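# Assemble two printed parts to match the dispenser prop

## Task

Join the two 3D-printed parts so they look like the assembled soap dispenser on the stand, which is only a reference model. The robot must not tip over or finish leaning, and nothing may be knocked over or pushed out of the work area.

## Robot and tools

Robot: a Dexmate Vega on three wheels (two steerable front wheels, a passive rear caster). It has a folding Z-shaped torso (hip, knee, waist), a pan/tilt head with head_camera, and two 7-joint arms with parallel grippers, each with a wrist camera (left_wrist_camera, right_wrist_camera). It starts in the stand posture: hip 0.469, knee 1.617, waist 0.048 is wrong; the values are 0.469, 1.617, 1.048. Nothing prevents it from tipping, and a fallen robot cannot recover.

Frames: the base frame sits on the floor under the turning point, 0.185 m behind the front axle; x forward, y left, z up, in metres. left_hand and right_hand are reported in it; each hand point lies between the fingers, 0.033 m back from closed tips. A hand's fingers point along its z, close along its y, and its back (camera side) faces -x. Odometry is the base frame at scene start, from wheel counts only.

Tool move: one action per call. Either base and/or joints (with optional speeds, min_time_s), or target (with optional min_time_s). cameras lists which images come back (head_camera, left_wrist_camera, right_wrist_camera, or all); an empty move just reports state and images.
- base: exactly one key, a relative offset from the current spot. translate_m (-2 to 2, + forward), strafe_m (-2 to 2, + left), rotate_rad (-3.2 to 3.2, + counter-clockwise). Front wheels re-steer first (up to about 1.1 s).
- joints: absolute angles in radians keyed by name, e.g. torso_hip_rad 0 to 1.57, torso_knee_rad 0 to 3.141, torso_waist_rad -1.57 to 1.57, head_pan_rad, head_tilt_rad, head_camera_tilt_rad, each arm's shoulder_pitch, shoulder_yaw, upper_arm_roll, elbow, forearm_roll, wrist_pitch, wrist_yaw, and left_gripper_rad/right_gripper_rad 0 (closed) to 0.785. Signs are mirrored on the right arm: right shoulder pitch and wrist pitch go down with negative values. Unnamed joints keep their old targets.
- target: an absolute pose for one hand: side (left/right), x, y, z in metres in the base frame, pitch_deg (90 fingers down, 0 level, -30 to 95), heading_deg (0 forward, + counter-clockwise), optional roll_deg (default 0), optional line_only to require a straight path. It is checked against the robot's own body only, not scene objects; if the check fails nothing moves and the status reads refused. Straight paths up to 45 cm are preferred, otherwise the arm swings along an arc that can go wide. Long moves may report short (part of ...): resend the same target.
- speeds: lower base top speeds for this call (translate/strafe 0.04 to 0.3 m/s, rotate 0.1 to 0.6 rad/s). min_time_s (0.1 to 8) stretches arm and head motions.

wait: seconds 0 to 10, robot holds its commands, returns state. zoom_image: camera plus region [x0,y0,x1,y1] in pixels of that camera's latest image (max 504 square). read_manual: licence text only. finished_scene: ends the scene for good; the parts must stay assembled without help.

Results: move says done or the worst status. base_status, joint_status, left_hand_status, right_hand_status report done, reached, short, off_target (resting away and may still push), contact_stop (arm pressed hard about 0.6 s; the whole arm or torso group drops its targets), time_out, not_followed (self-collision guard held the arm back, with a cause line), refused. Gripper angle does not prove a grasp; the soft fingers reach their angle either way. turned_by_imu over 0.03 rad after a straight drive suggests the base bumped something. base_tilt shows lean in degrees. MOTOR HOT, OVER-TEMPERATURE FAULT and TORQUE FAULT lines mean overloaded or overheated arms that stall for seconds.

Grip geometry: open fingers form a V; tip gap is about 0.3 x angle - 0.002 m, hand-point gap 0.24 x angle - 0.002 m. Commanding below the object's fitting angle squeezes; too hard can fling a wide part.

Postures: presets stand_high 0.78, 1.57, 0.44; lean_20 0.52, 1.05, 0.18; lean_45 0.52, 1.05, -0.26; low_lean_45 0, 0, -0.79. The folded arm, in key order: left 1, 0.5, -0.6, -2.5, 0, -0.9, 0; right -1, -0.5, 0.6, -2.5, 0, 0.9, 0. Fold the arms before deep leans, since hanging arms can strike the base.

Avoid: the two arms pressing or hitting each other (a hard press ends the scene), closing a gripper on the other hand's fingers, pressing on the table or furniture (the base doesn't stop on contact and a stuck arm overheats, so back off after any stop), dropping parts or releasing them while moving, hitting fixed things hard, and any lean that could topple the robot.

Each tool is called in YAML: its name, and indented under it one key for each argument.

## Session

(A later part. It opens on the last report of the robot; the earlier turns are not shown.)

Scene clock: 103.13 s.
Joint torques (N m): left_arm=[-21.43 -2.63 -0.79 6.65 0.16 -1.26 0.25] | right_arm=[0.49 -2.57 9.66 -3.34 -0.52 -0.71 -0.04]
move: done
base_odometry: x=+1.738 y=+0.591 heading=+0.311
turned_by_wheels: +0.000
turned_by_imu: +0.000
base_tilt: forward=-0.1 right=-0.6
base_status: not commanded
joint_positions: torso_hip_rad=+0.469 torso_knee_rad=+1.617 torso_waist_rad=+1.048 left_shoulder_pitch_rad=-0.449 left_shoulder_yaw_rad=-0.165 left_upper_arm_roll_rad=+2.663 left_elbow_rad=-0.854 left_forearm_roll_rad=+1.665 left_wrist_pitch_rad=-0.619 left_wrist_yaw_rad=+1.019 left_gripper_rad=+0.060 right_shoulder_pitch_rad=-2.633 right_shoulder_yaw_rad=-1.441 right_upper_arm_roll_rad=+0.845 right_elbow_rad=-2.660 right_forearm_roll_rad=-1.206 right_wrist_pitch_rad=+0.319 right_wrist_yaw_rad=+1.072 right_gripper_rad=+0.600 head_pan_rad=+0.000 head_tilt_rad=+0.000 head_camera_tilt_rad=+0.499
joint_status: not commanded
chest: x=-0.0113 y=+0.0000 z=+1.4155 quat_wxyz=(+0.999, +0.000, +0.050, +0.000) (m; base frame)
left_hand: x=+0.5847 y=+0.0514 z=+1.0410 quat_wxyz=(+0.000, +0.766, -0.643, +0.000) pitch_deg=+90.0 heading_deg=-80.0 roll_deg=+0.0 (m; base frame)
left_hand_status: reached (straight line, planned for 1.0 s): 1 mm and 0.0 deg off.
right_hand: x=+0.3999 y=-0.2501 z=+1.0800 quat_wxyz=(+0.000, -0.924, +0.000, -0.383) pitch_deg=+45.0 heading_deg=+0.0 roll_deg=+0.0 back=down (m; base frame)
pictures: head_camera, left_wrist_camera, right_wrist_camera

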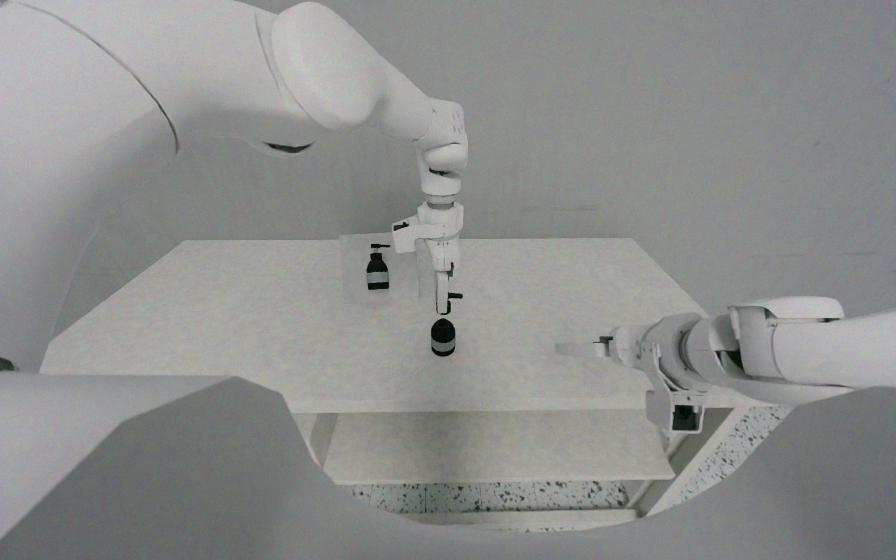

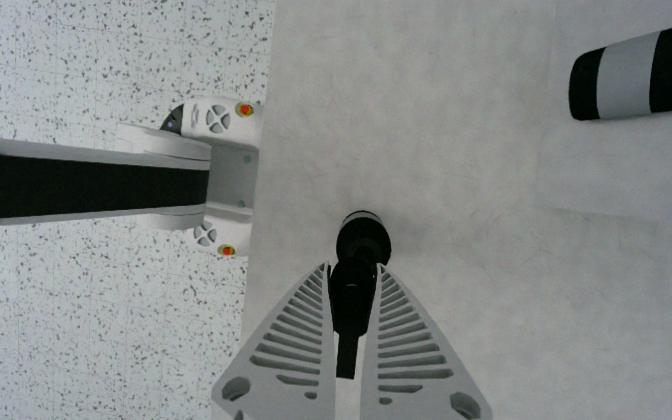

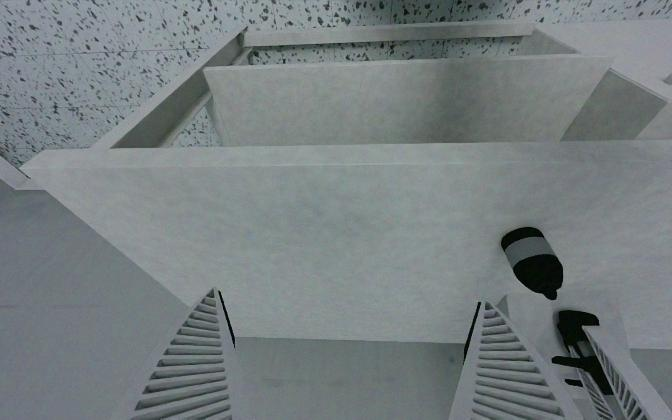

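move:
  target: {"side":"left","x":0.593,"y":0.055,"z":1.02,"pitch_deg":90,"heading_deg":-80,"line_only":true}
  cameras: ["left_wrist_camera","head_camera","right_wrist_camera"]

zoom_image:
  camera: "head_camera"
  region: [395, 270, 485, 360]

zoom_image:
  camera: "right_wrist_camera"
  region: [490, 220, 630, 360]

zoom_image:
  camera: "left_wrist_camera"
  region: [300, 210, 410, 320]

Scene clock: 105.47 s.
Joint torques (N m): left_arm=[-21.15 -1.67 -1.19 8.14 0.95 0.39 0.31] | right_arm=[1.21 -2.93 10.03 -3.69 -0.26 -0.55 0.07]
move: done
base_odometry: x=+1.738 y=+0.591 heading=+0.311
turned_by_wheels: +0.000
turned_by_imu: +0.000
base_tilt: forward=-0.2 right=-0.6
base_status: not commanded
joint_positions: torso_hip_rad=+0.469 torso_knee_rad=+1.617 torso_waist_rad=+1.048 left_shoulder_pitch_rad=-0.371 left_shoulder_yaw_rad=-0.181 left_upper_arm_roll_rad=+2.683 left_elbow_rad=-0.754 left_forearm_roll_rad=+1.691 left_wrist_pitch_rad=-0.597 left_wrist_yaw_rad=+1.045 left_gripper_rad=+0.060 right_shoulder_pitch_rad=-2.633 right_shoulder_yaw_rad=-1.441 right_upper_arm_roll_rad=+0.845 right_elbow_rad=-2.660 right_forearm_roll_rad=-1.206 right_wrist_pitch_rad=+0.319 right_wrist_yaw_rad=+1.072 right_gripper_rad=+0.600 head_pan_rad=+0.000 head_tilt_rad=+0.000 head_camera_tilt_rad=+0.499
joint_status: not commanded
chest: x=-0.0113 y=+0.0000 z=+1.4155 quat_wxyz=(+0.999, +0.000, +0.050, +0.000) (m; base frame)
left_hand: x=+0.5926 y=+0.0548 z=+1.0211 quat_wxyz=(+0.000, +0.766, -0.643, +0.000) pitch_deg=+90.0 heading_deg=-80.0 roll_deg=+0.0 (m; base frame)
left_hand_status: reached (straight line, planned for 0.7 s): 1 mm and 0.0 deg off.
right_hand: x=+0.3999 y=-0.2501 z=+1.0800 quat_wxyz=(+0.000, -0.924, +0.000, -0.383) pitch_deg=+45.0 heading_deg=+0.0 roll_deg=+0.0 back=down (m; base frame)
pictures: head_camera, left_wrist_camera, right_wrist_camera

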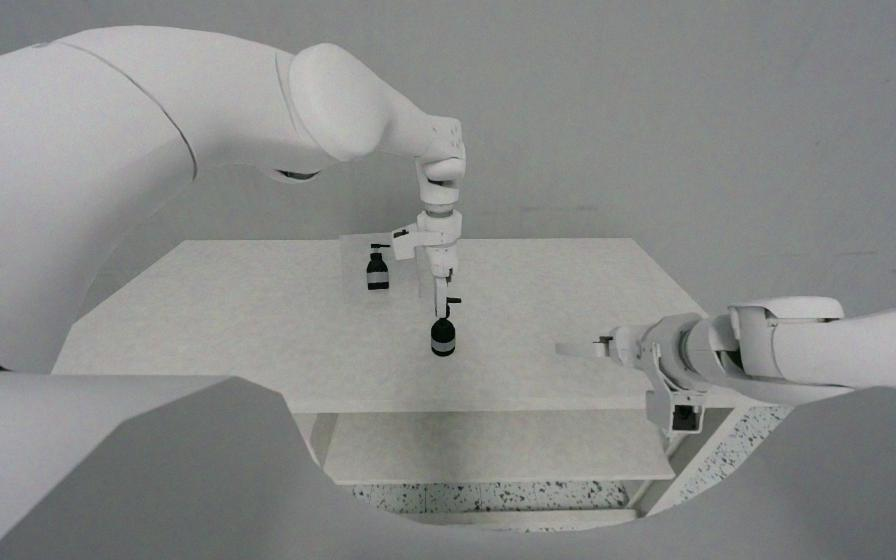

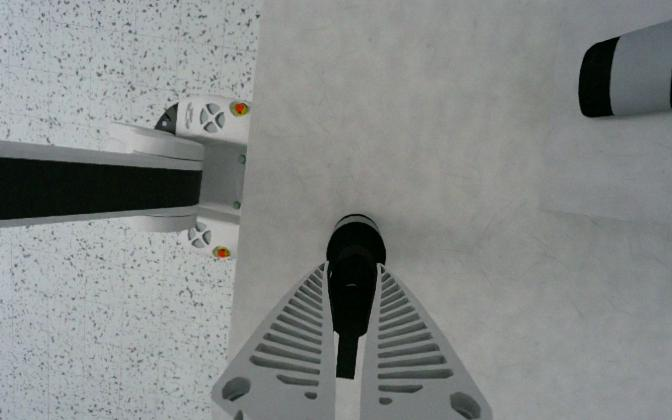

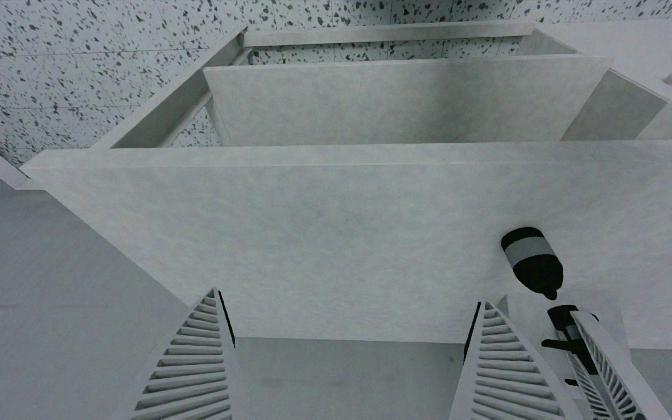

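Scaled by 5.600 from the camera's 896x560 image, which has a finer 960x600 frame.

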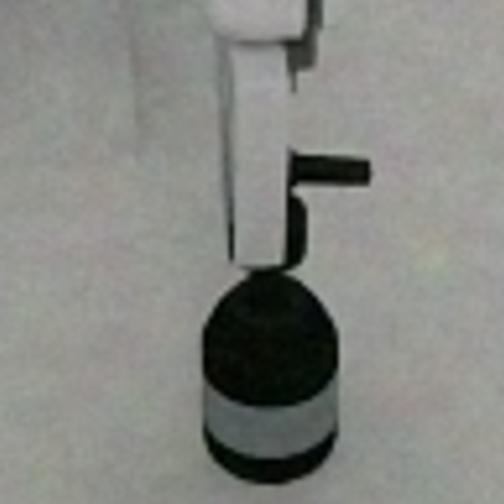

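Scaled by 3.600 from the camera's 672x420 image, which has a finer 960x600 frame.

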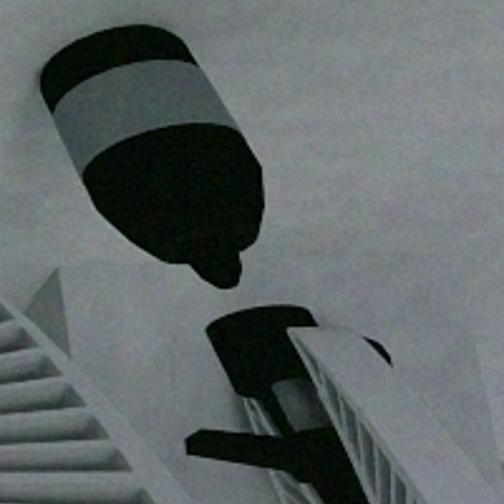

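Scaled by 4.582 from the camera's 672x420 image, which has a finer 960x600 frame.

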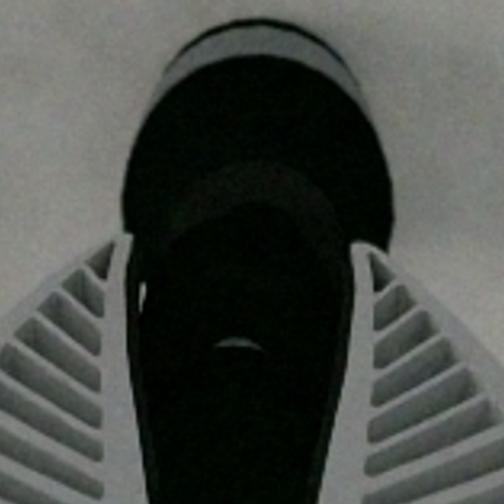

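move:
  target: {"side":"left","x":0.597,"y":0.052,"z":1.009,"pitch_deg":90,"heading_deg":-80,"line_only":true}
  cameras: ["left_wrist_camera","head_camera","right_wrist_camera"]

zoom_image:
  camera: "head_camera"
  region: [395, 270, 485, 360]

zoom_image:
  camera: "right_wrist_camera"
  region: [490, 220, 630, 360]

zoom_image:
  camera: "left_wrist_camera"
  region: [300, 210, 410, 320]

Scene clock: 107.53 s.
Joint torques (N m): left_arm=[-19.96 -1.8 0.26 9.28 0.59 0.32 0.2] | right_arm=[0.39 -3.9 9.96 -3.67 -0.49 -1.1 -0.08]
move: done
base_odometry: x=+1.738 y=+0.591 heading=+0.311
turned_by_wheels: +0.000
turned_by_imu: +0.000
base_tilt: forward=-0.2 right=-0.6
base_status: not commanded
joint_positions: torso_hip_rad=+0.469 torso_knee_rad=+1.617 torso_waist_rad=+1.048 left_shoulder_pitch_rad=-0.309 left_shoulder_yaw_rad=-0.206 left_upper_arm_roll_rad=+2.696 left_elbow_rad=-0.661 left_forearm_roll_rad=+1.711 left_wrist_pitch_rad=-0.590 left_wrist_yaw_rad=+1.079 left_gripper_rad=+0.060 right_shoulder_pitch_rad=-2.633 right_shoulder_yaw_rad=-1.441 right_upper_arm_roll_rad=+0.845 right_elbow_rad=-2.660 right_forearm_roll_rad=-1.206 right_wrist_pitch_rad=+0.319 right_wrist_yaw_rad=+1.072 right_gripper_rad=+0.600 head_pan_rad=+0.000 head_tilt_rad=+0.000 head_camera_tilt_rad=+0.499
joint_status: not commanded
chest: x=-0.0113 y=+0.0000 z=+1.4155 quat_wxyz=(+0.999, +0.000, +0.050, +0.000) (m; base frame)
left_hand: x=+0.5968 y=+0.0521 z=+1.0097 quat_wxyz=(+0.000, +0.766, -0.643, +0.000) pitch_deg=+90.0 heading_deg=-80.0 roll_deg=+0.0 (m; base frame)
left_hand_status: reached (straight line, planned for 0.6 s): 1 mm and 0.0 deg off.
right_hand: x=+0.3999 y=-0.2501 z=+1.0800 quat_wxyz=(+0.000, -0.924, +0.000, -0.383) pitch_deg=+45.0 heading_deg=+0.0 roll_deg=+0.0 back=down (m; base frame)
pictures: head_camera, left_wrist_camera, right_wrist_camera

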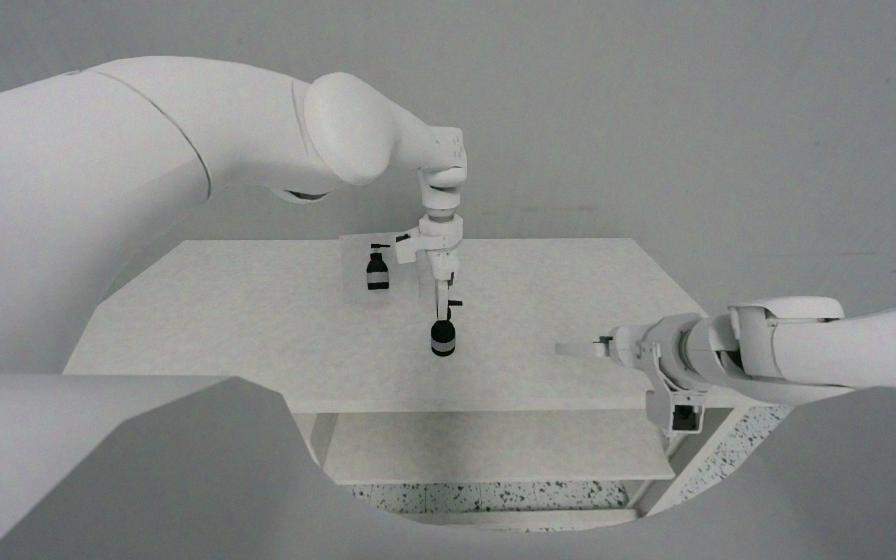

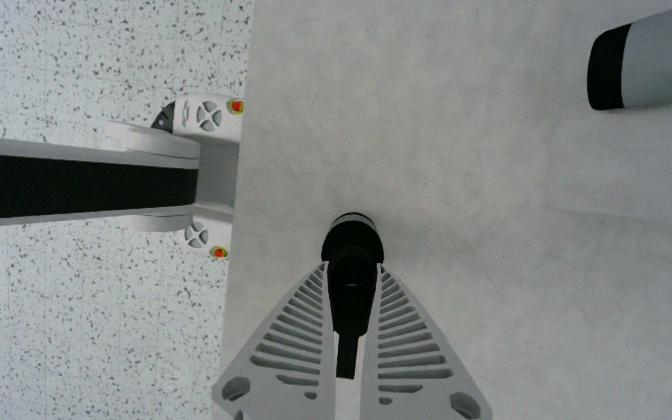

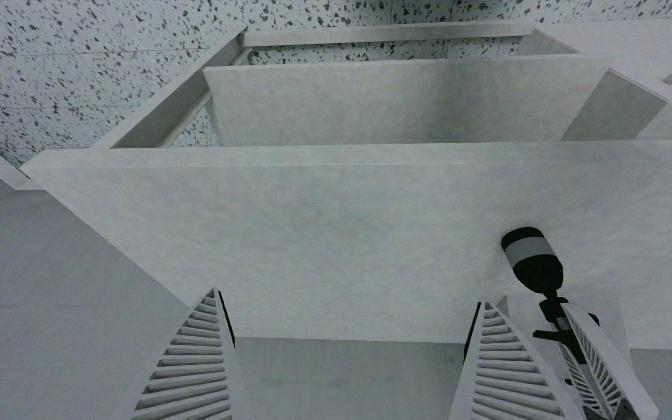

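Scaled by 5.600 from the camera's 896x560 image, which has a finer 960x600 frame.

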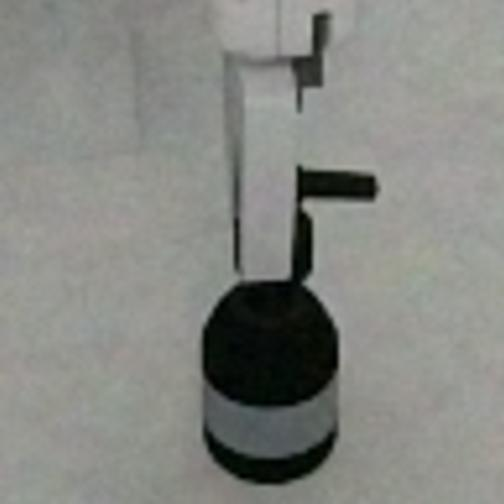

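Scaled by 3.600 from the camera's 672x420 image, which has a finer 960x600 frame.

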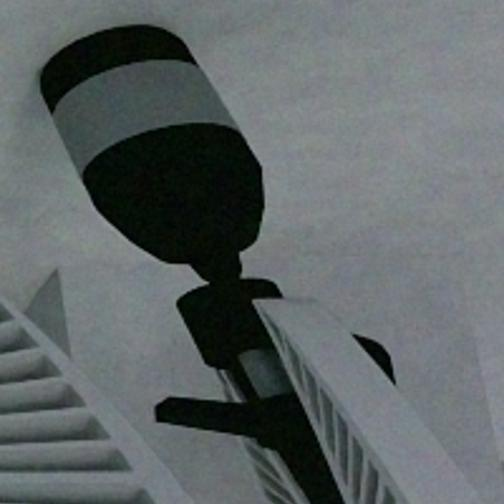

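Scaled by 4.582 from the camera's 672x420 image, which has a finer 960x600 frame.

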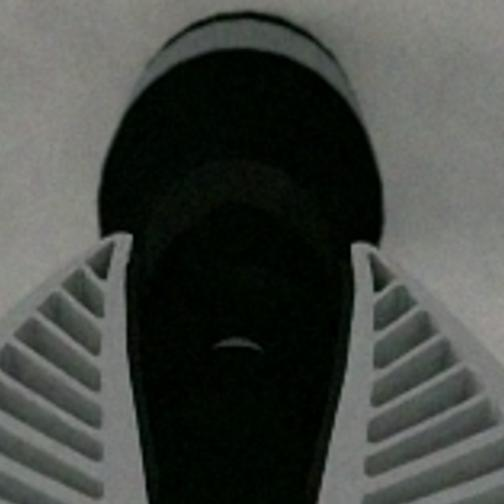

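move:
  target: {"side":"left","x":0.597,"y":0.0528,"z":0.992,"pitch_deg":90,"heading_deg":-80,"line_only":true}
  min_time_s: 1.5
  cameras: ["left_wrist_camera","head_camera","right_wrist_camera"]

zoom_image:
  camera: "head_camera"
  region: [395, 270, 485, 360]

zoom_image:
  camera: "right_wrist_camera"
  region: [490, 220, 630, 360]

zoom_image:
  camera: "left_wrist_camera"
  region: [300, 210, 410, 320]

Scene clock: 109.83 s.
Joint torques (N m): left_arm=[-22.54 -2.68 -1.09 9.07 0.3 0.16 -0.04] | right_arm=[0.22 -2.79 10.15 -3.28 -0.44 0.03 -0.04]
move: done
base_odometry: x=+1.738 y=+0.591 heading=+0.311
turned_by_wheels: +0.000
turned_by_imu: +0.000
base_tilt: forward=-0.2 right=-0.6
base_status: not commanded
joint_positions: torso_hip_rad=+0.469 torso_knee_rad=+1.617 torso_waist_rad=+1.048 left_shoulder_pitch_rad=-0.263 left_shoulder_yaw_rad=-0.213 left_upper_arm_roll_rad=+2.703 left_elbow_rad=-0.618 left_forearm_roll_rad=+1.719 left_wrist_pitch_rad=-0.582 left_wrist_yaw_rad=+1.076 left_gripper_rad=+0.060 right_shoulder_pitch_rad=-2.633 right_shoulder_yaw_rad=-1.441 right_upper_arm_roll_rad=+0.845 right_elbow_rad=-2.660 right_forearm_roll_rad=-1.206 right_wrist_pitch_rad=+0.319 right_wrist_yaw_rad=+1.072 right_gripper_rad=+0.600 head_pan_rad=+0.000 head_tilt_rad=+0.000 head_camera_tilt_rad=+0.499
joint_status: not commanded
chest: x=-0.0113 y=+0.0000 z=+1.4155 quat_wxyz=(+0.999, +0.000, +0.050, +0.000) (m; base frame)
left_hand: x=+0.5970 y=+0.0527 z=+0.9936 quat_wxyz=(+0.000, +0.766, -0.643, +0.000) pitch_deg=+90.0 heading_deg=-80.0 roll_deg=+0.0 (m; base frame)
left_hand_status: reached (straight line, planned for 1.5 s): 2 mm and 0.0 deg off.
right_hand: x=+0.3999 y=-0.2501 z=+1.0800 quat_wxyz=(+0.000, -0.924, +0.000, -0.383) pitch_deg=+45.0 heading_deg=+0.0 roll_deg=+0.0 back=down (m; base frame)
pictures: head_camera, left_wrist_camera, right_wrist_camera

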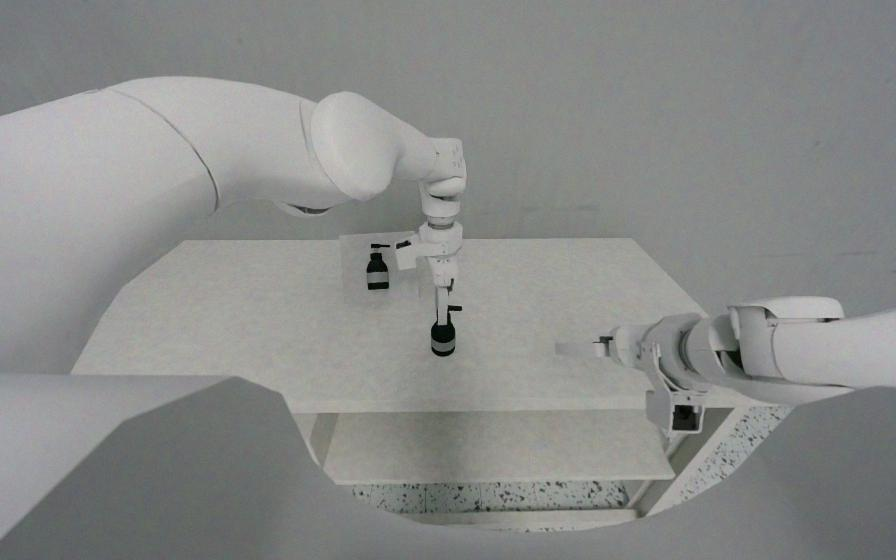

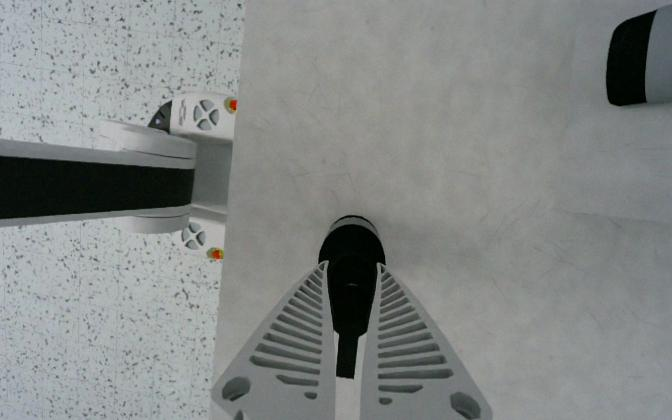

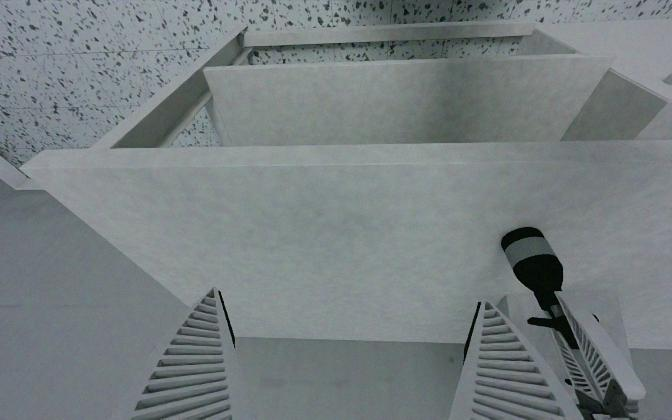

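Scaled by 5.600 from the camera's 896x560 image, which has a finer 960x600 frame.

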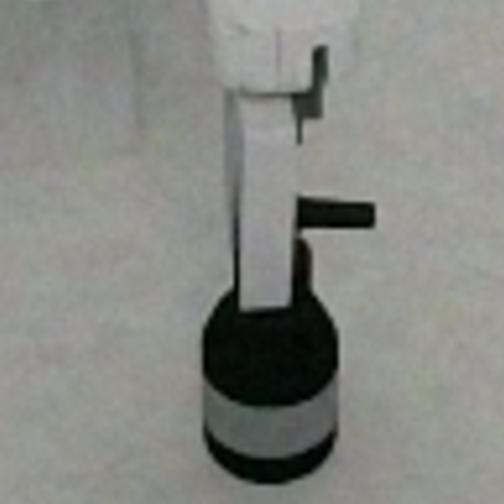

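Scaled by 3.600 from the camera's 672x420 image, which has a finer 960x600 frame.

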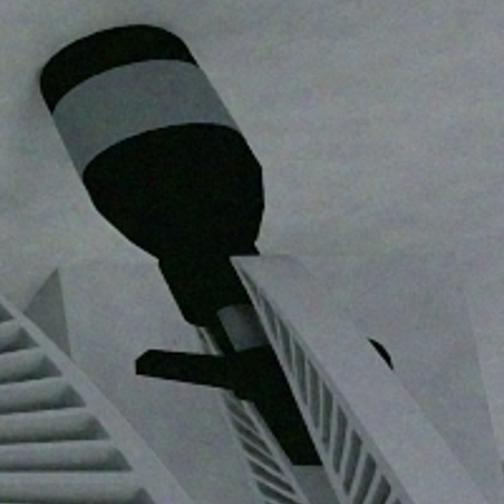

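Scaled by 4.582 from the camera's 672x420 image, which has a finer 960x600 frame.

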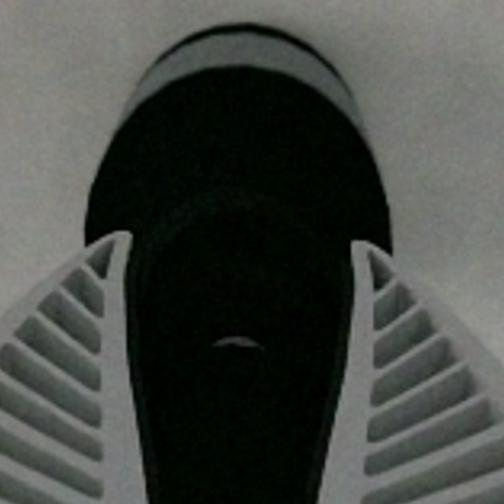

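Appears seated on the shoulder or nearly. Push on down.

move:
  target: {"side":"left","x":0.597,"y":0.0528,"z":0.985,"pitch_deg":90,"heading_deg":-80,"line_only":true}

move:
  target: {"side":"left","x":0.597,"y":0.0528,"z":0.976,"pitch_deg":90,"heading_deg":-80,"line_only":true}
  min_time_s: 1.5
  cameras: ["left_wrist_camera","head_camera","right_wrist_camera"]

zoom_image:
  camera: "head_camera"
  region: [395, 270, 485, 360]

zoom_image:
  camera: "right_wrist_camera"
  region: [490, 220, 630, 360]

zoom_image:
  camera: "left_wrist_camera"
  region: [300, 210, 410, 320]

Scene clock: 111.03 s.
Joint torques (N m): left_arm=[-6.95 -4.41 -0.49 1.04 0.03 0.33 -0.63] | right_arm=[-1.4 -3.61 9.79 -3.9 -0.33 -0.99 -0.09]
move: done
base_odometry: x=+1.738 y=+0.591 heading=+0.311
turned_by_wheels: +0.000
turned_by_imu: +0.000
base_tilt: forward=-0.2 right=-0.5
base_status: not commanded
joint_positions: torso_hip_rad=+0.469 torso_knee_rad=+1.617 torso_waist_rad=+1.048 left_shoulder_pitch_rad=-0.242 left_shoulder_yaw_rad=-0.218 left_upper_arm_roll_rad=+2.706 left_elbow_rad=-0.595 left_forearm_roll_rad=+1.724 left_wrist_pitch_rad=-0.578 left_wrist_yaw_rad=+1.077 left_gripper_rad=+0.060 right_shoulder_pitch_rad=-2.633 right_shoulder_yaw_rad=-1.441 right_upper_arm_roll_rad=+0.845 right_elbow_rad=-2.660 right_forearm_roll_rad=-1.206 right_wrist_pitch_rad=+0.319 right_wrist_yaw_rad=+1.072 right_gripper_rad=+0.600 head_pan_rad=+0.000 head_tilt_rad=+0.000 head_camera_tilt_rad=+0.499
joint_status: not commanded
chest: x=-0.0114 y=+0.0000 z=+1.4155 quat_wxyz=(+0.999, +0.000, +0.050, +0.000) (m; base frame)
left_hand: x=+0.5973 y=+0.0528 z=+0.9871 quat_wxyz=(+0.000, +0.766, -0.643, +0.000) pitch_deg=+89.9 heading_deg=-80.0 roll_deg=+0.0 (m; base frame)
left_hand_status: reached (straight line, planned for 0.4 s): 2 mm and 0.1 deg off.
right_hand: x=+0.3998 y=-0.2501 z=+1.0801 quat_wxyz=(+0.000, -0.924, +0.000, -0.383) pitch_deg=+45.0 heading_deg=+0.0 roll_deg=+0.0 back=down (m; base frame)
pictures: none

Scene clock: 113.03 s.
Joint torques (N m): left_arm=[-2.58 -3.32 0.44 -0.48 -0.06 0.46 -0.91] | right_arm=[-0.06 -4.56 9.68 -3.16 -0.47 -0.45 0]
move: done
base_odometry: x=+1.738 y=+0.591 heading=+0.311
turned_by_wheels: +0.000
turned_by_imu: +0.000
base_tilt: forward=-0.1 right=-0.5
base_status: not commanded
joint_positions: torso_hip_rad=+0.469 torso_knee_rad=+1.617 torso_waist_rad=+1.048 left_shoulder_pitch_rad=-0.207 left_shoulder_yaw_rad=-0.226 left_upper_arm_roll_rad=+2.712 left_elbow_rad=-0.555 left_forearm_roll_rad=+1.732 left_wrist_pitch_rad=-0.572 left_wrist_yaw_rad=+1.084 left_gripper_rad=+0.060 right_shoulder_pitch_rad=-2.633 right_shoulder_yaw_rad=-1.441 right_upper_arm_roll_rad=+0.845 right_elbow_rad=-2.660 right_forearm_roll_rad=-1.206 right_wrist_pitch_rad=+0.319 right_wrist_yaw_rad=+1.072 right_gripper_rad=+0.600 head_pan_rad=+0.000 head_tilt_rad=+0.000 head_camera_tilt_rad=+0.499
joint_status: not commanded
chest: x=-0.0116 y=+0.0000 z=+1.4155 quat_wxyz=(+0.999, +0.000, +0.050, +0.000) (m; base frame)
left_hand: x=+0.5974 y=+0.0529 z=+0.9778 quat_wxyz=(+0.000, +0.766, -0.643, +0.001) pitch_deg=+89.9 heading_deg=-80.0 roll_deg=+0.0 (m; base frame)
left_hand_status: reached (straight line, planned for 1.5 s): 2 mm and 0.1 deg off.
right_hand: x=+0.3997 y=-0.2501 z=+1.0802 quat_wxyz=(+0.000, -0.924, +0.000, -0.383) pitch_deg=+45.0 heading_deg=+0.0 roll_deg=+0.0 back=down (m; base frame)
pictures: head_camera, left_wrist_camera, right_wrist_camera

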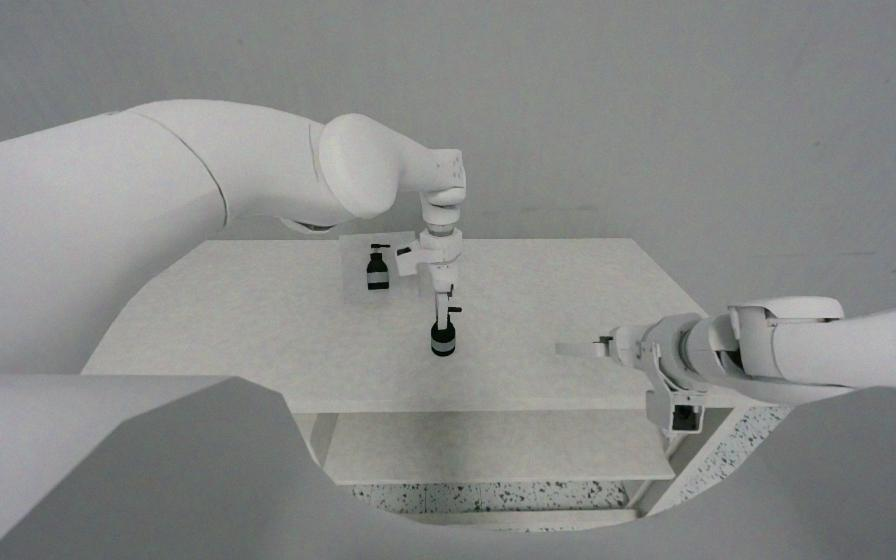

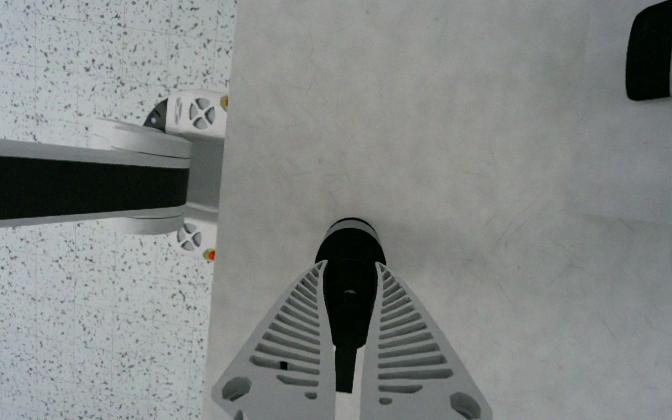

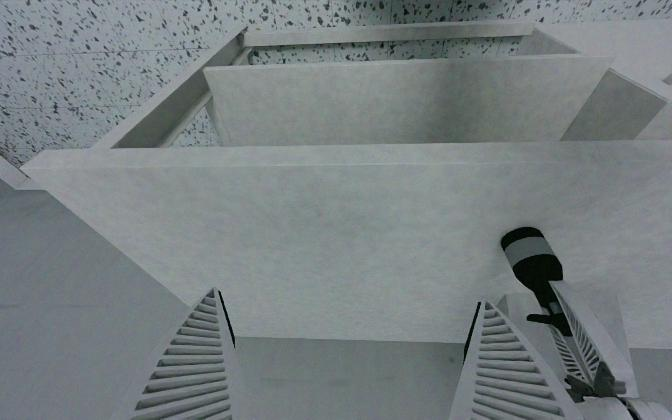

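Scaled by 5.600 from the camera's 896x560 image, which has a finer 960x600 frame.

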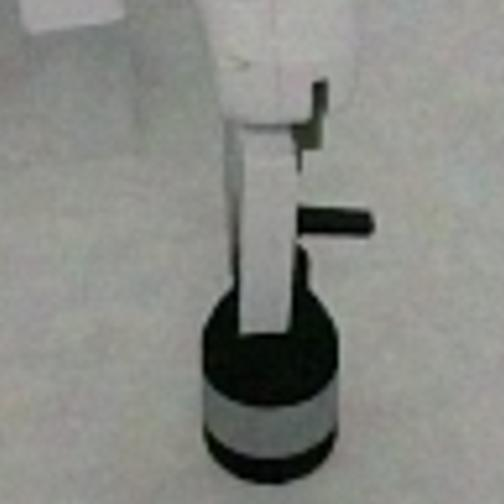

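Scaled by 3.600 from the camera's 672x420 image, which has a finer 960x600 frame.

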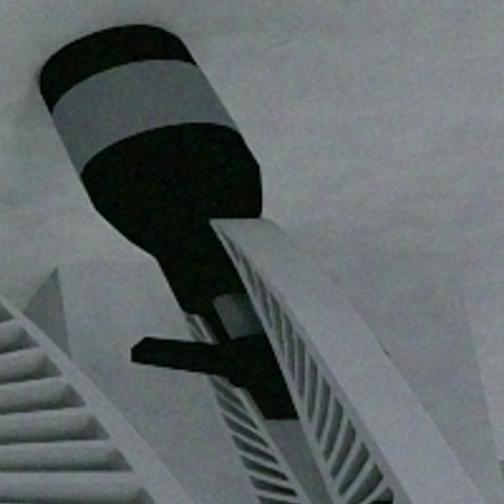

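Scaled by 4.582 from the camera's 672x420 image, which has a finer 960x600 frame.

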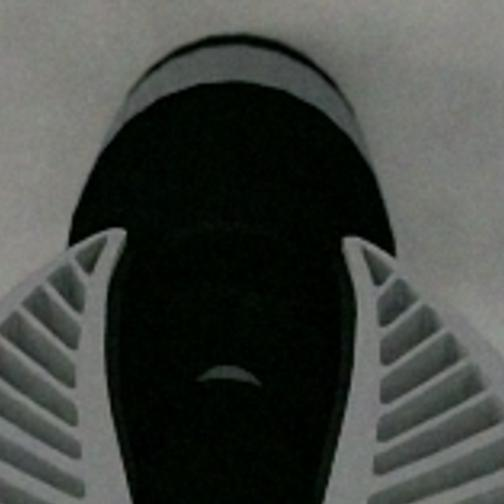

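move:
  joints: {"left_gripper_rad":0.35}
  min_time_s: 1.5

move:
  target: {"side":"left","x":0.597,"y":0.0528,"z":1.08,"pitch_deg":90,"heading_deg":-80,"line_only":true}
  cameras: ["left_wrist_camera","head_camera","right_wrist_camera"]

zoom_image:
  camera: "head_camera"
  region: [340, 220, 490, 360]

zoom_image:
  camera: "right_wrist_camera"
  region: [490, 220, 672, 400]

Scene clock: 114.00 s.
Joint torques (N m): left_arm=[-21.5 -3.48 -0.83 8.27 0.94 0.65 -0.03] | right_arm=[-0.1 -3.4 9.76 -3.92 -0.36 -0.69 0]
move: done
base_odometry: x=+1.738 y=+0.591 heading=+0.311
turned_by_wheels: +0.000
turned_by_imu: +0.000
base_tilt: forward=-0.2 right=-0.5
base_status: not commanded
joint_positions: torso_hip_rad=+0.469 torso_knee_rad=+1.617 torso_waist_rad=+1.048 left_shoulder_pitch_rad=-0.204 left_shoulder_yaw_rad=-0.227 left_upper_arm_roll_rad=+2.713 left_elbow_rad=-0.552 left_forearm_roll_rad=+1.732 left_wrist_pitch_rad=-0.572 left_wrist_yaw_rad=+1.084 left_gripper_rad=+0.350 right_shoulder_pitch_rad=-2.633 right_shoulder_yaw_rad=-1.441 right_upper_arm_roll_rad=+0.845 right_elbow_rad=-2.660 right_forearm_roll_rad=-1.206 right_wrist_pitch_rad=+0.319 right_wrist_yaw_rad=+1.072 right_gripper_rad=+0.600 head_pan_rad=+0.000 head_tilt_rad=+0.000 head_camera_tilt_rad=+0.499
joint_status: all done
chest: x=-0.0114 y=+0.0000 z=+1.4155 quat_wxyz=(+0.999, +0.000, +0.050, +0.000) (m; base frame)
left_hand: x=+0.5970 y=+0.0528 z=+0.9761 quat_wxyz=(+0.000, +0.766, -0.643, +0.000) pitch_deg=+90.0 heading_deg=-80.0 roll_deg=+0.0 (m; base frame)
right_hand: x=+0.3998 y=-0.2501 z=+1.0800 quat_wxyz=(+0.000, -0.924, +0.000, -0.383) pitch_deg=+45.0 heading_deg=+0.0 roll_deg=+0.0 back=down (m; base frame)
pictures: none

Scene clock: 114.30 s.
Joint torques (N m): left_arm=[-19.89 -6.38 -0.44 8.52 0.74 -0.25 0.2] | right_arm=[0.97 -5.27 9.68 -2.87 -0.36 -0.68 -0.22]
move: refused
base_odometry: x=+1.738 y=+0.591 heading=+0.311
turned_by_wheels: +0.000
turned_by_imu: +0.000
base_tilt: forward=-0.2 right=-0.5
base_status: not commanded
joint_positions: torso_hip_rad=+0.469 torso_knee_rad=+1.617 torso_waist_rad=+1.048 left_shoulder_pitch_rad=-0.203 left_shoulder_yaw_rad=-0.227 left_upper_arm_roll_rad=+2.713 left_elbow_rad=-0.552 left_forearm_roll_rad=+1.732 left_wrist_pitch_rad=-0.572 left_wrist_yaw_rad=+1.084 left_gripper_rad=+0.350 right_shoulder_pitch_rad=-2.633 right_shoulder_yaw_rad=-1.441 right_upper_arm_roll_rad=+0.845 right_elbow_rad=-2.660 right_forearm_roll_rad=-1.206 right_wrist_pitch_rad=+0.319 right_wrist_yaw_rad=+1.072 right_gripper_rad=+0.600 head_pan_rad=+0.000 head_tilt_rad=+0.000 head_camera_tilt_rad=+0.499
joint_status: not commanded
chest: x=-0.0114 y=+0.0000 z=+1.4155 quat_wxyz=(+0.999, +0.000, +0.050, +0.000) (m; base frame)
left_hand: x=+0.5970 y=+0.0528 z=+0.9761 quat_wxyz=(+0.000, +0.766, -0.643, +0.000) pitch_deg=+90.0 heading_deg=-80.0 roll_deg=+0.0 (m; base frame)
left_hand_status: refused: you asked line_only, and the move would not run on a straight line (no straight line was possible) but on a checked arc of 7.8 s: over the whole arc the hand travels 1.10 m to end 0.10 m from its start, up to 0.37 m off the straight line; left_forearm_roll_rad turns most, 2.38 rad; on the way or at its end the hand turns up to 180 deg from its attitude at the start. Nothing moved.
right_hand: x=+0.3998 y=-0.2501 z=+1.0800 quat_wxyz=(+0.000, -0.924, +0.000, -0.383) pitch_deg=+45.0 heading_deg=+0.0 roll_deg=+0.0 back=down (m; base frame)
pictures: head_camera, left_wrist_camera, right_wrist_camera

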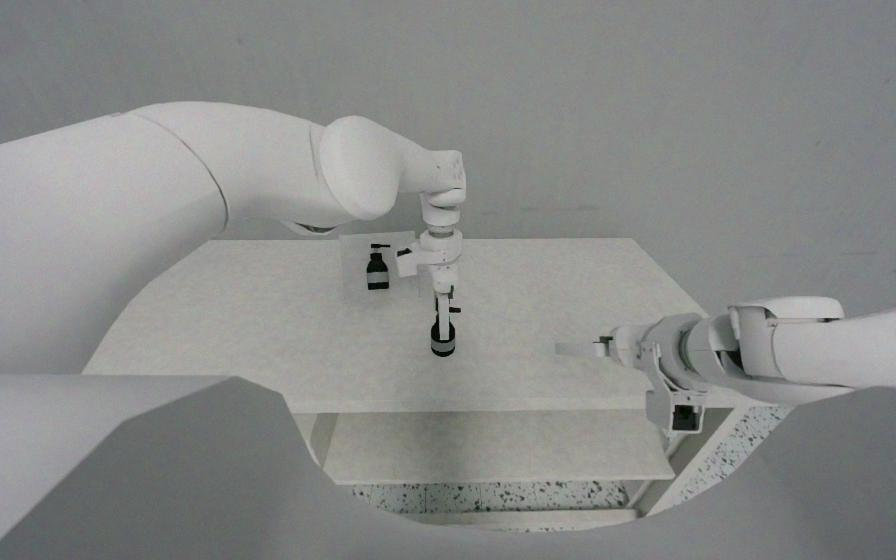

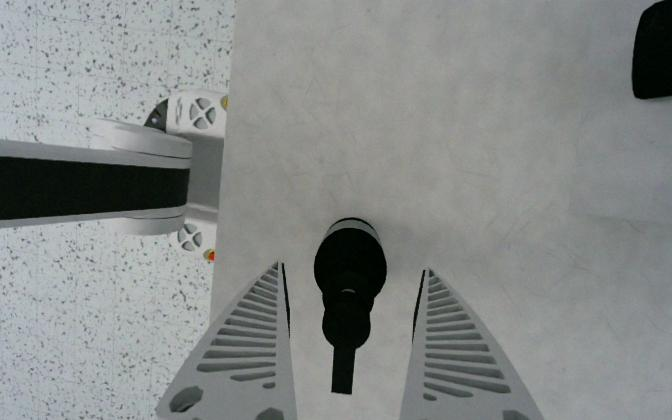

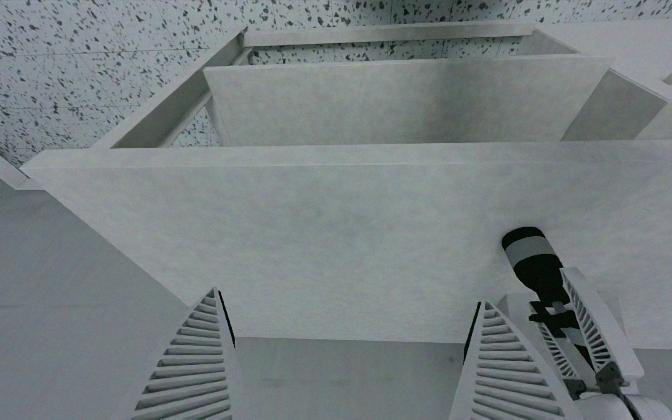

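Scaled by 3.360 from the camera's 896x560 image, which has a finer 960x600 frame.

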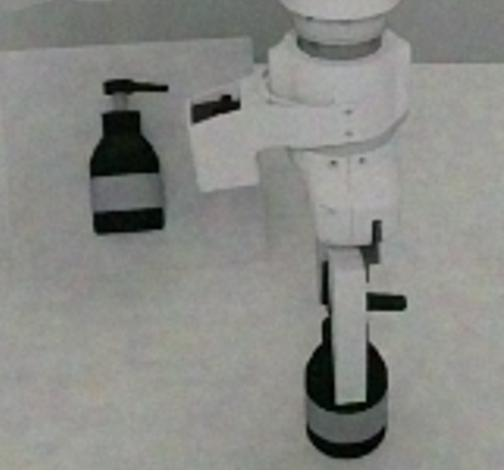

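Scaled by 2.769 from the camera's 672x420 image, which has a finer 960x600 frame.

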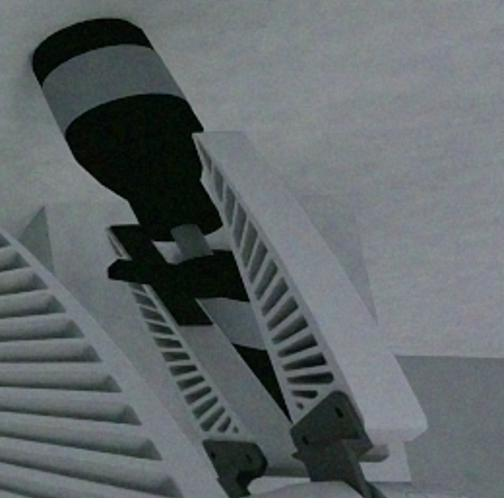

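move:
  target: {"side":"left","x":0.597,"y":0.0528,"z":1.009,"pitch_deg":90,"heading_deg":-80,"line_only":true}

move:
  target: {"side":"left","x":0.593,"y":0.055,"z":1.045,"pitch_deg":90,"heading_deg":-80,"line_only":true}

move:
  target: {"side":"left","x":0.55,"y":0.15,"z":1.09,"pitch_deg":90,"heading_deg":-80,"line_only":true}
  cameras: ["left_wrist_camera","head_camera","right_wrist_camera"]

zoom_image:
  camera: "head_camera"
  region: [340, 220, 490, 370]

zoom_image:
  camera: "right_wrist_camera"
  region: [490, 220, 672, 400]

Scene clock: 116.30 s.
Joint torques (N m): left_arm=[-28.14 3.69 -5.12 6.28 -0.01 -0.1 -0.24] | right_arm=[0.01 -4.69 10.07 -4.07 -0.41 -0.72 0]
move: done
base_odometry: x=+1.738 y=+0.591 heading=+0.311
turned_by_wheels: +0.000
turned_by_imu: +0.000
base_tilt: forward=-0.2 right=-0.6
base_status: not commanded
joint_positions: torso_hip_rad=+0.469 torso_knee_rad=+1.617 torso_waist_rad=+1.048 left_shoulder_pitch_rad=-0.302 left_shoulder_yaw_rad=-0.207 left_upper_arm_roll_rad=+2.699 left_elbow_rad=-0.653 left_forearm_roll_rad=+1.713 left_wrist_pitch_rad=-0.587 left_wrist_yaw_rad=+1.080 left_gripper_rad=+0.350 right_shoulder_pitch_rad=-2.633 right_shoulder_yaw_rad=-1.441 right_upper_arm_roll_rad=+0.845 right_elbow_rad=-2.660 right_forearm_roll_rad=-1.206 right_wrist_pitch_rad=+0.319 right_wrist_yaw_rad=+1.072 right_gripper_rad=+0.600 head_pan_rad=+0.000 head_tilt_rad=+0.000 head_camera_tilt_rad=+0.499
joint_status: not commanded
chest: x=-0.0114 y=+0.0000 z=+1.4155 quat_wxyz=(+0.999, +0.000, +0.050, +0.000) (m; base frame)
left_hand: x=+0.5970 y=+0.0528 z=+1.0073 quat_wxyz=(+0.000, +0.766, -0.643, +0.000) pitch_deg=+90.0 heading_deg=-80.0 roll_deg=+0.0 (m; base frame)
left_hand_status: reached (straight line, planned for 0.7 s): 2 mm and 0.0 deg off.
right_hand: x=+0.3998 y=-0.2501 z=+1.0800 quat_wxyz=(+0.000, -0.924, +0.000, -0.383) pitch_deg=+45.0 heading_deg=+0.0 roll_deg=+0.0 back=down (m; base frame)
pictures: none

Scene clock: 118.27 s.
Joint torques (N m): left_arm=[-28.66 6.38 -5.03 7.22 -0.24 -1.07 -0.22] | right_arm=[-0.08 -3.71 9.46 -3.99 -0.36 -0.81 -0.18]
move: done
base_odometry: x=+1.738 y=+0.591 heading=+0.311
turned_by_wheels: +0.000
turned_by_imu: +0.000
base_tilt: forward=-0.1 right=-0.4
base_status: not commanded
joint_positions: torso_hip_rad=+0.469 torso_knee_rad=+1.617 torso_waist_rad=+1.048 left_shoulder_pitch_rad=-0.417 left_shoulder_yaw_rad=-0.178 left_upper_arm_roll_rad=+2.681 left_elbow_rad=-0.776 left_forearm_roll_rad=+1.689 left_wrist_pitch_rad=-0.602 left_wrist_yaw_rad=+1.073 left_gripper_rad=+0.350 right_shoulder_pitch_rad=-2.633 right_shoulder_yaw_rad=-1.441 right_upper_arm_roll_rad=+0.845 right_elbow_rad=-2.660 right_forearm_roll_rad=-1.206 right_wrist_pitch_rad=+0.319 right_wrist_yaw_rad=+1.072 right_gripper_rad=+0.600 head_pan_rad=+0.000 head_tilt_rad=+0.000 head_camera_tilt_rad=+0.499
joint_status: not commanded
chest: x=-0.0114 y=+0.0000 z=+1.4155 quat_wxyz=(+0.999, +0.000, +0.050, +0.000) (m; base frame)
left_hand: x=+0.5932 y=+0.0550 z=+1.0434 quat_wxyz=(+0.000, +0.766, -0.643, +0.000) pitch_deg=+90.0 heading_deg=-80.0 roll_deg=+0.0 (m; base frame)
left_hand_status: reached (straight line, planned for 0.7 s): 2 mm and 0.0 deg off.
right_hand: x=+0.3998 y=-0.2501 z=+1.0800 quat_wxyz=(+0.000, -0.924, +0.000, -0.383) pitch_deg=+45.0 heading_deg=+0.0 roll_deg=+0.0 back=down (m; base frame)
pictures: none

Scene clock: 121.90 s.
Joint torques (N m): left_arm=[-25.52 3.89 -1.85 5.49 0.15 0.13 -0.52] | right_arm=[-0.16 -3.08 9.55 -4.4 -0.53 -0.96 -0.2]
move: done
base_odometry: x=+1.738 y=+0.591 heading=+0.311
turned_by_wheels: +0.000
turned_by_imu: +0.001
base_tilt: forward=-0.2 right=-0.7
base_status: not commanded
joint_positions: torso_hip_rad=+0.469 torso_knee_rad=+1.617 torso_waist_rad=+1.048 left_shoulder_pitch_rad=-0.747 left_shoulder_yaw_rad=+0.106 left_upper_arm_roll_rad=+2.716 left_elbow_rad=-1.348 left_forearm_roll_rad=+1.663 left_wrist_pitch_rad=-0.524 left_wrist_yaw_rad=+0.881 left_gripper_rad=+0.350 right_shoulder_pitch_rad=-2.633 right_shoulder_yaw_rad=-1.441 right_upper_arm_roll_rad=+0.845 right_elbow_rad=-2.660 right_forearm_roll_rad=-1.206 right_wrist_pitch_rad=+0.319 right_wrist_yaw_rad=+1.072 right_gripper_rad=+0.600 head_pan_rad=+0.000 head_tilt_rad=+0.000 head_camera_tilt_rad=+0.499
joint_status: not commanded
chest: x=-0.0114 y=+0.0000 z=+1.4155 quat_wxyz=(+0.999, +0.000, +0.050, +0.000) (m; base frame)
left_hand: x=+0.5505 y=+0.1491 z=+1.0895 quat_wxyz=(+0.000, +0.766, -0.643, +0.000) pitch_deg=+90.0 heading_deg=-80.0 roll_deg=+0.0 (m; base frame)
left_hand_status: reached (straight line, planned for 2.1 s): 1 mm and 0.0 deg off.
right_hand: x=+0.3998 y=-0.2501 z=+1.0800 quat_wxyz=(+0.000, -0.924, +0.000, -0.383) pitch_deg=+45.0 heading_deg=+0.0 roll_deg=+0.0 back=down (m; base frame)
pictures: head_camera, left_wrist_camera, right_wrist_camera

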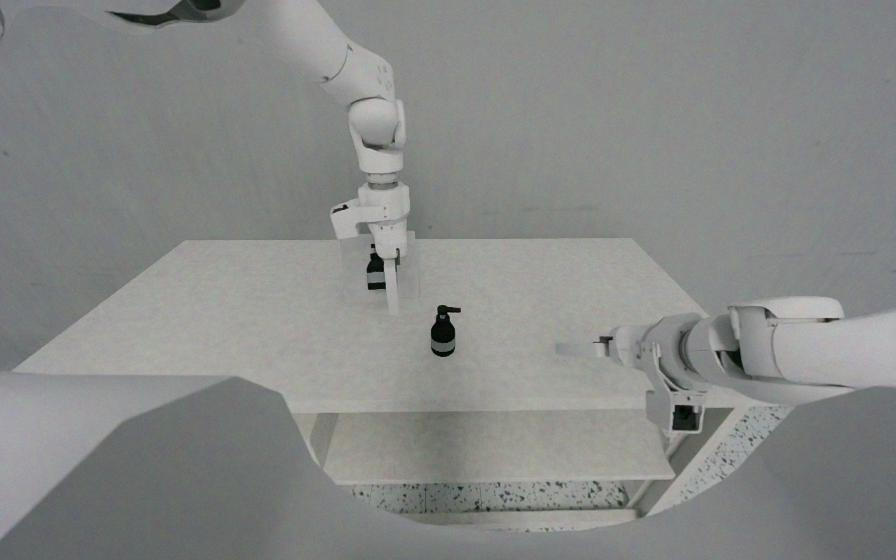

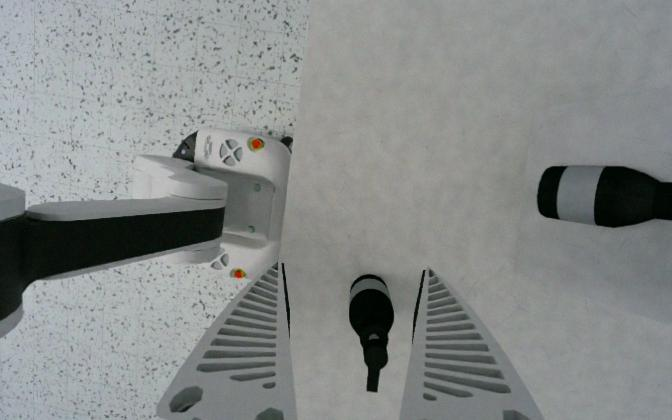

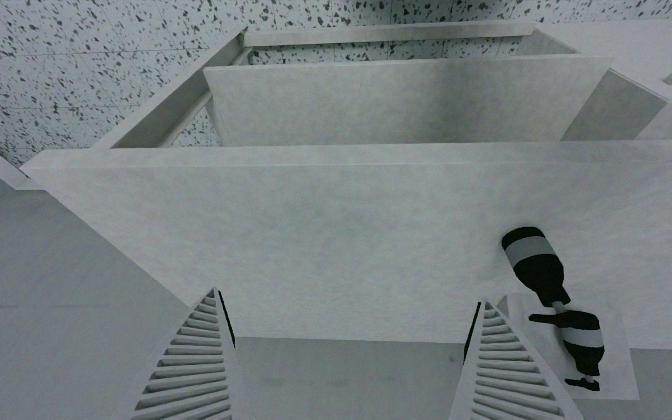

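Scaled by 3.360 from the camera's 896x560 image, which has a finer 960x600 frame.

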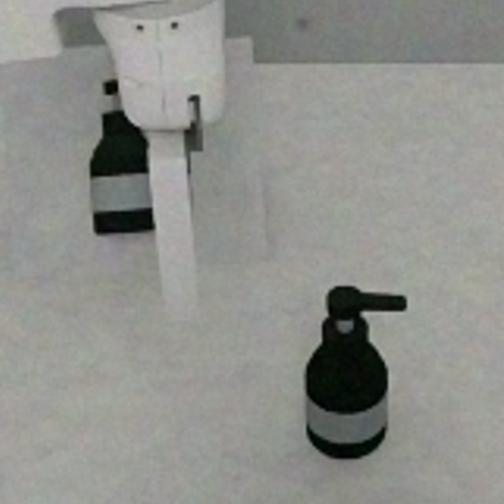

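Scaled by 2.769 from the camera's 672x420 image, which has a finer 960x600 frame.

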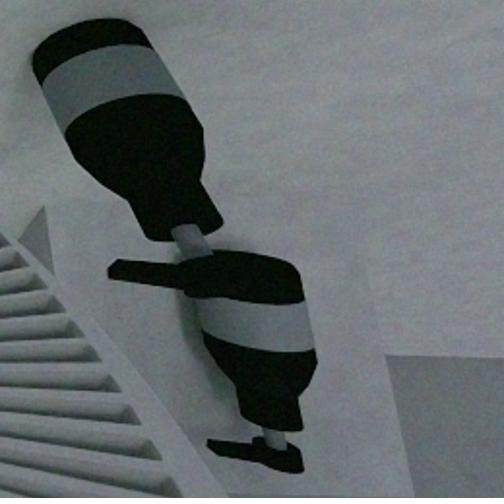

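finished_scene:

The scene is finished: the task was done.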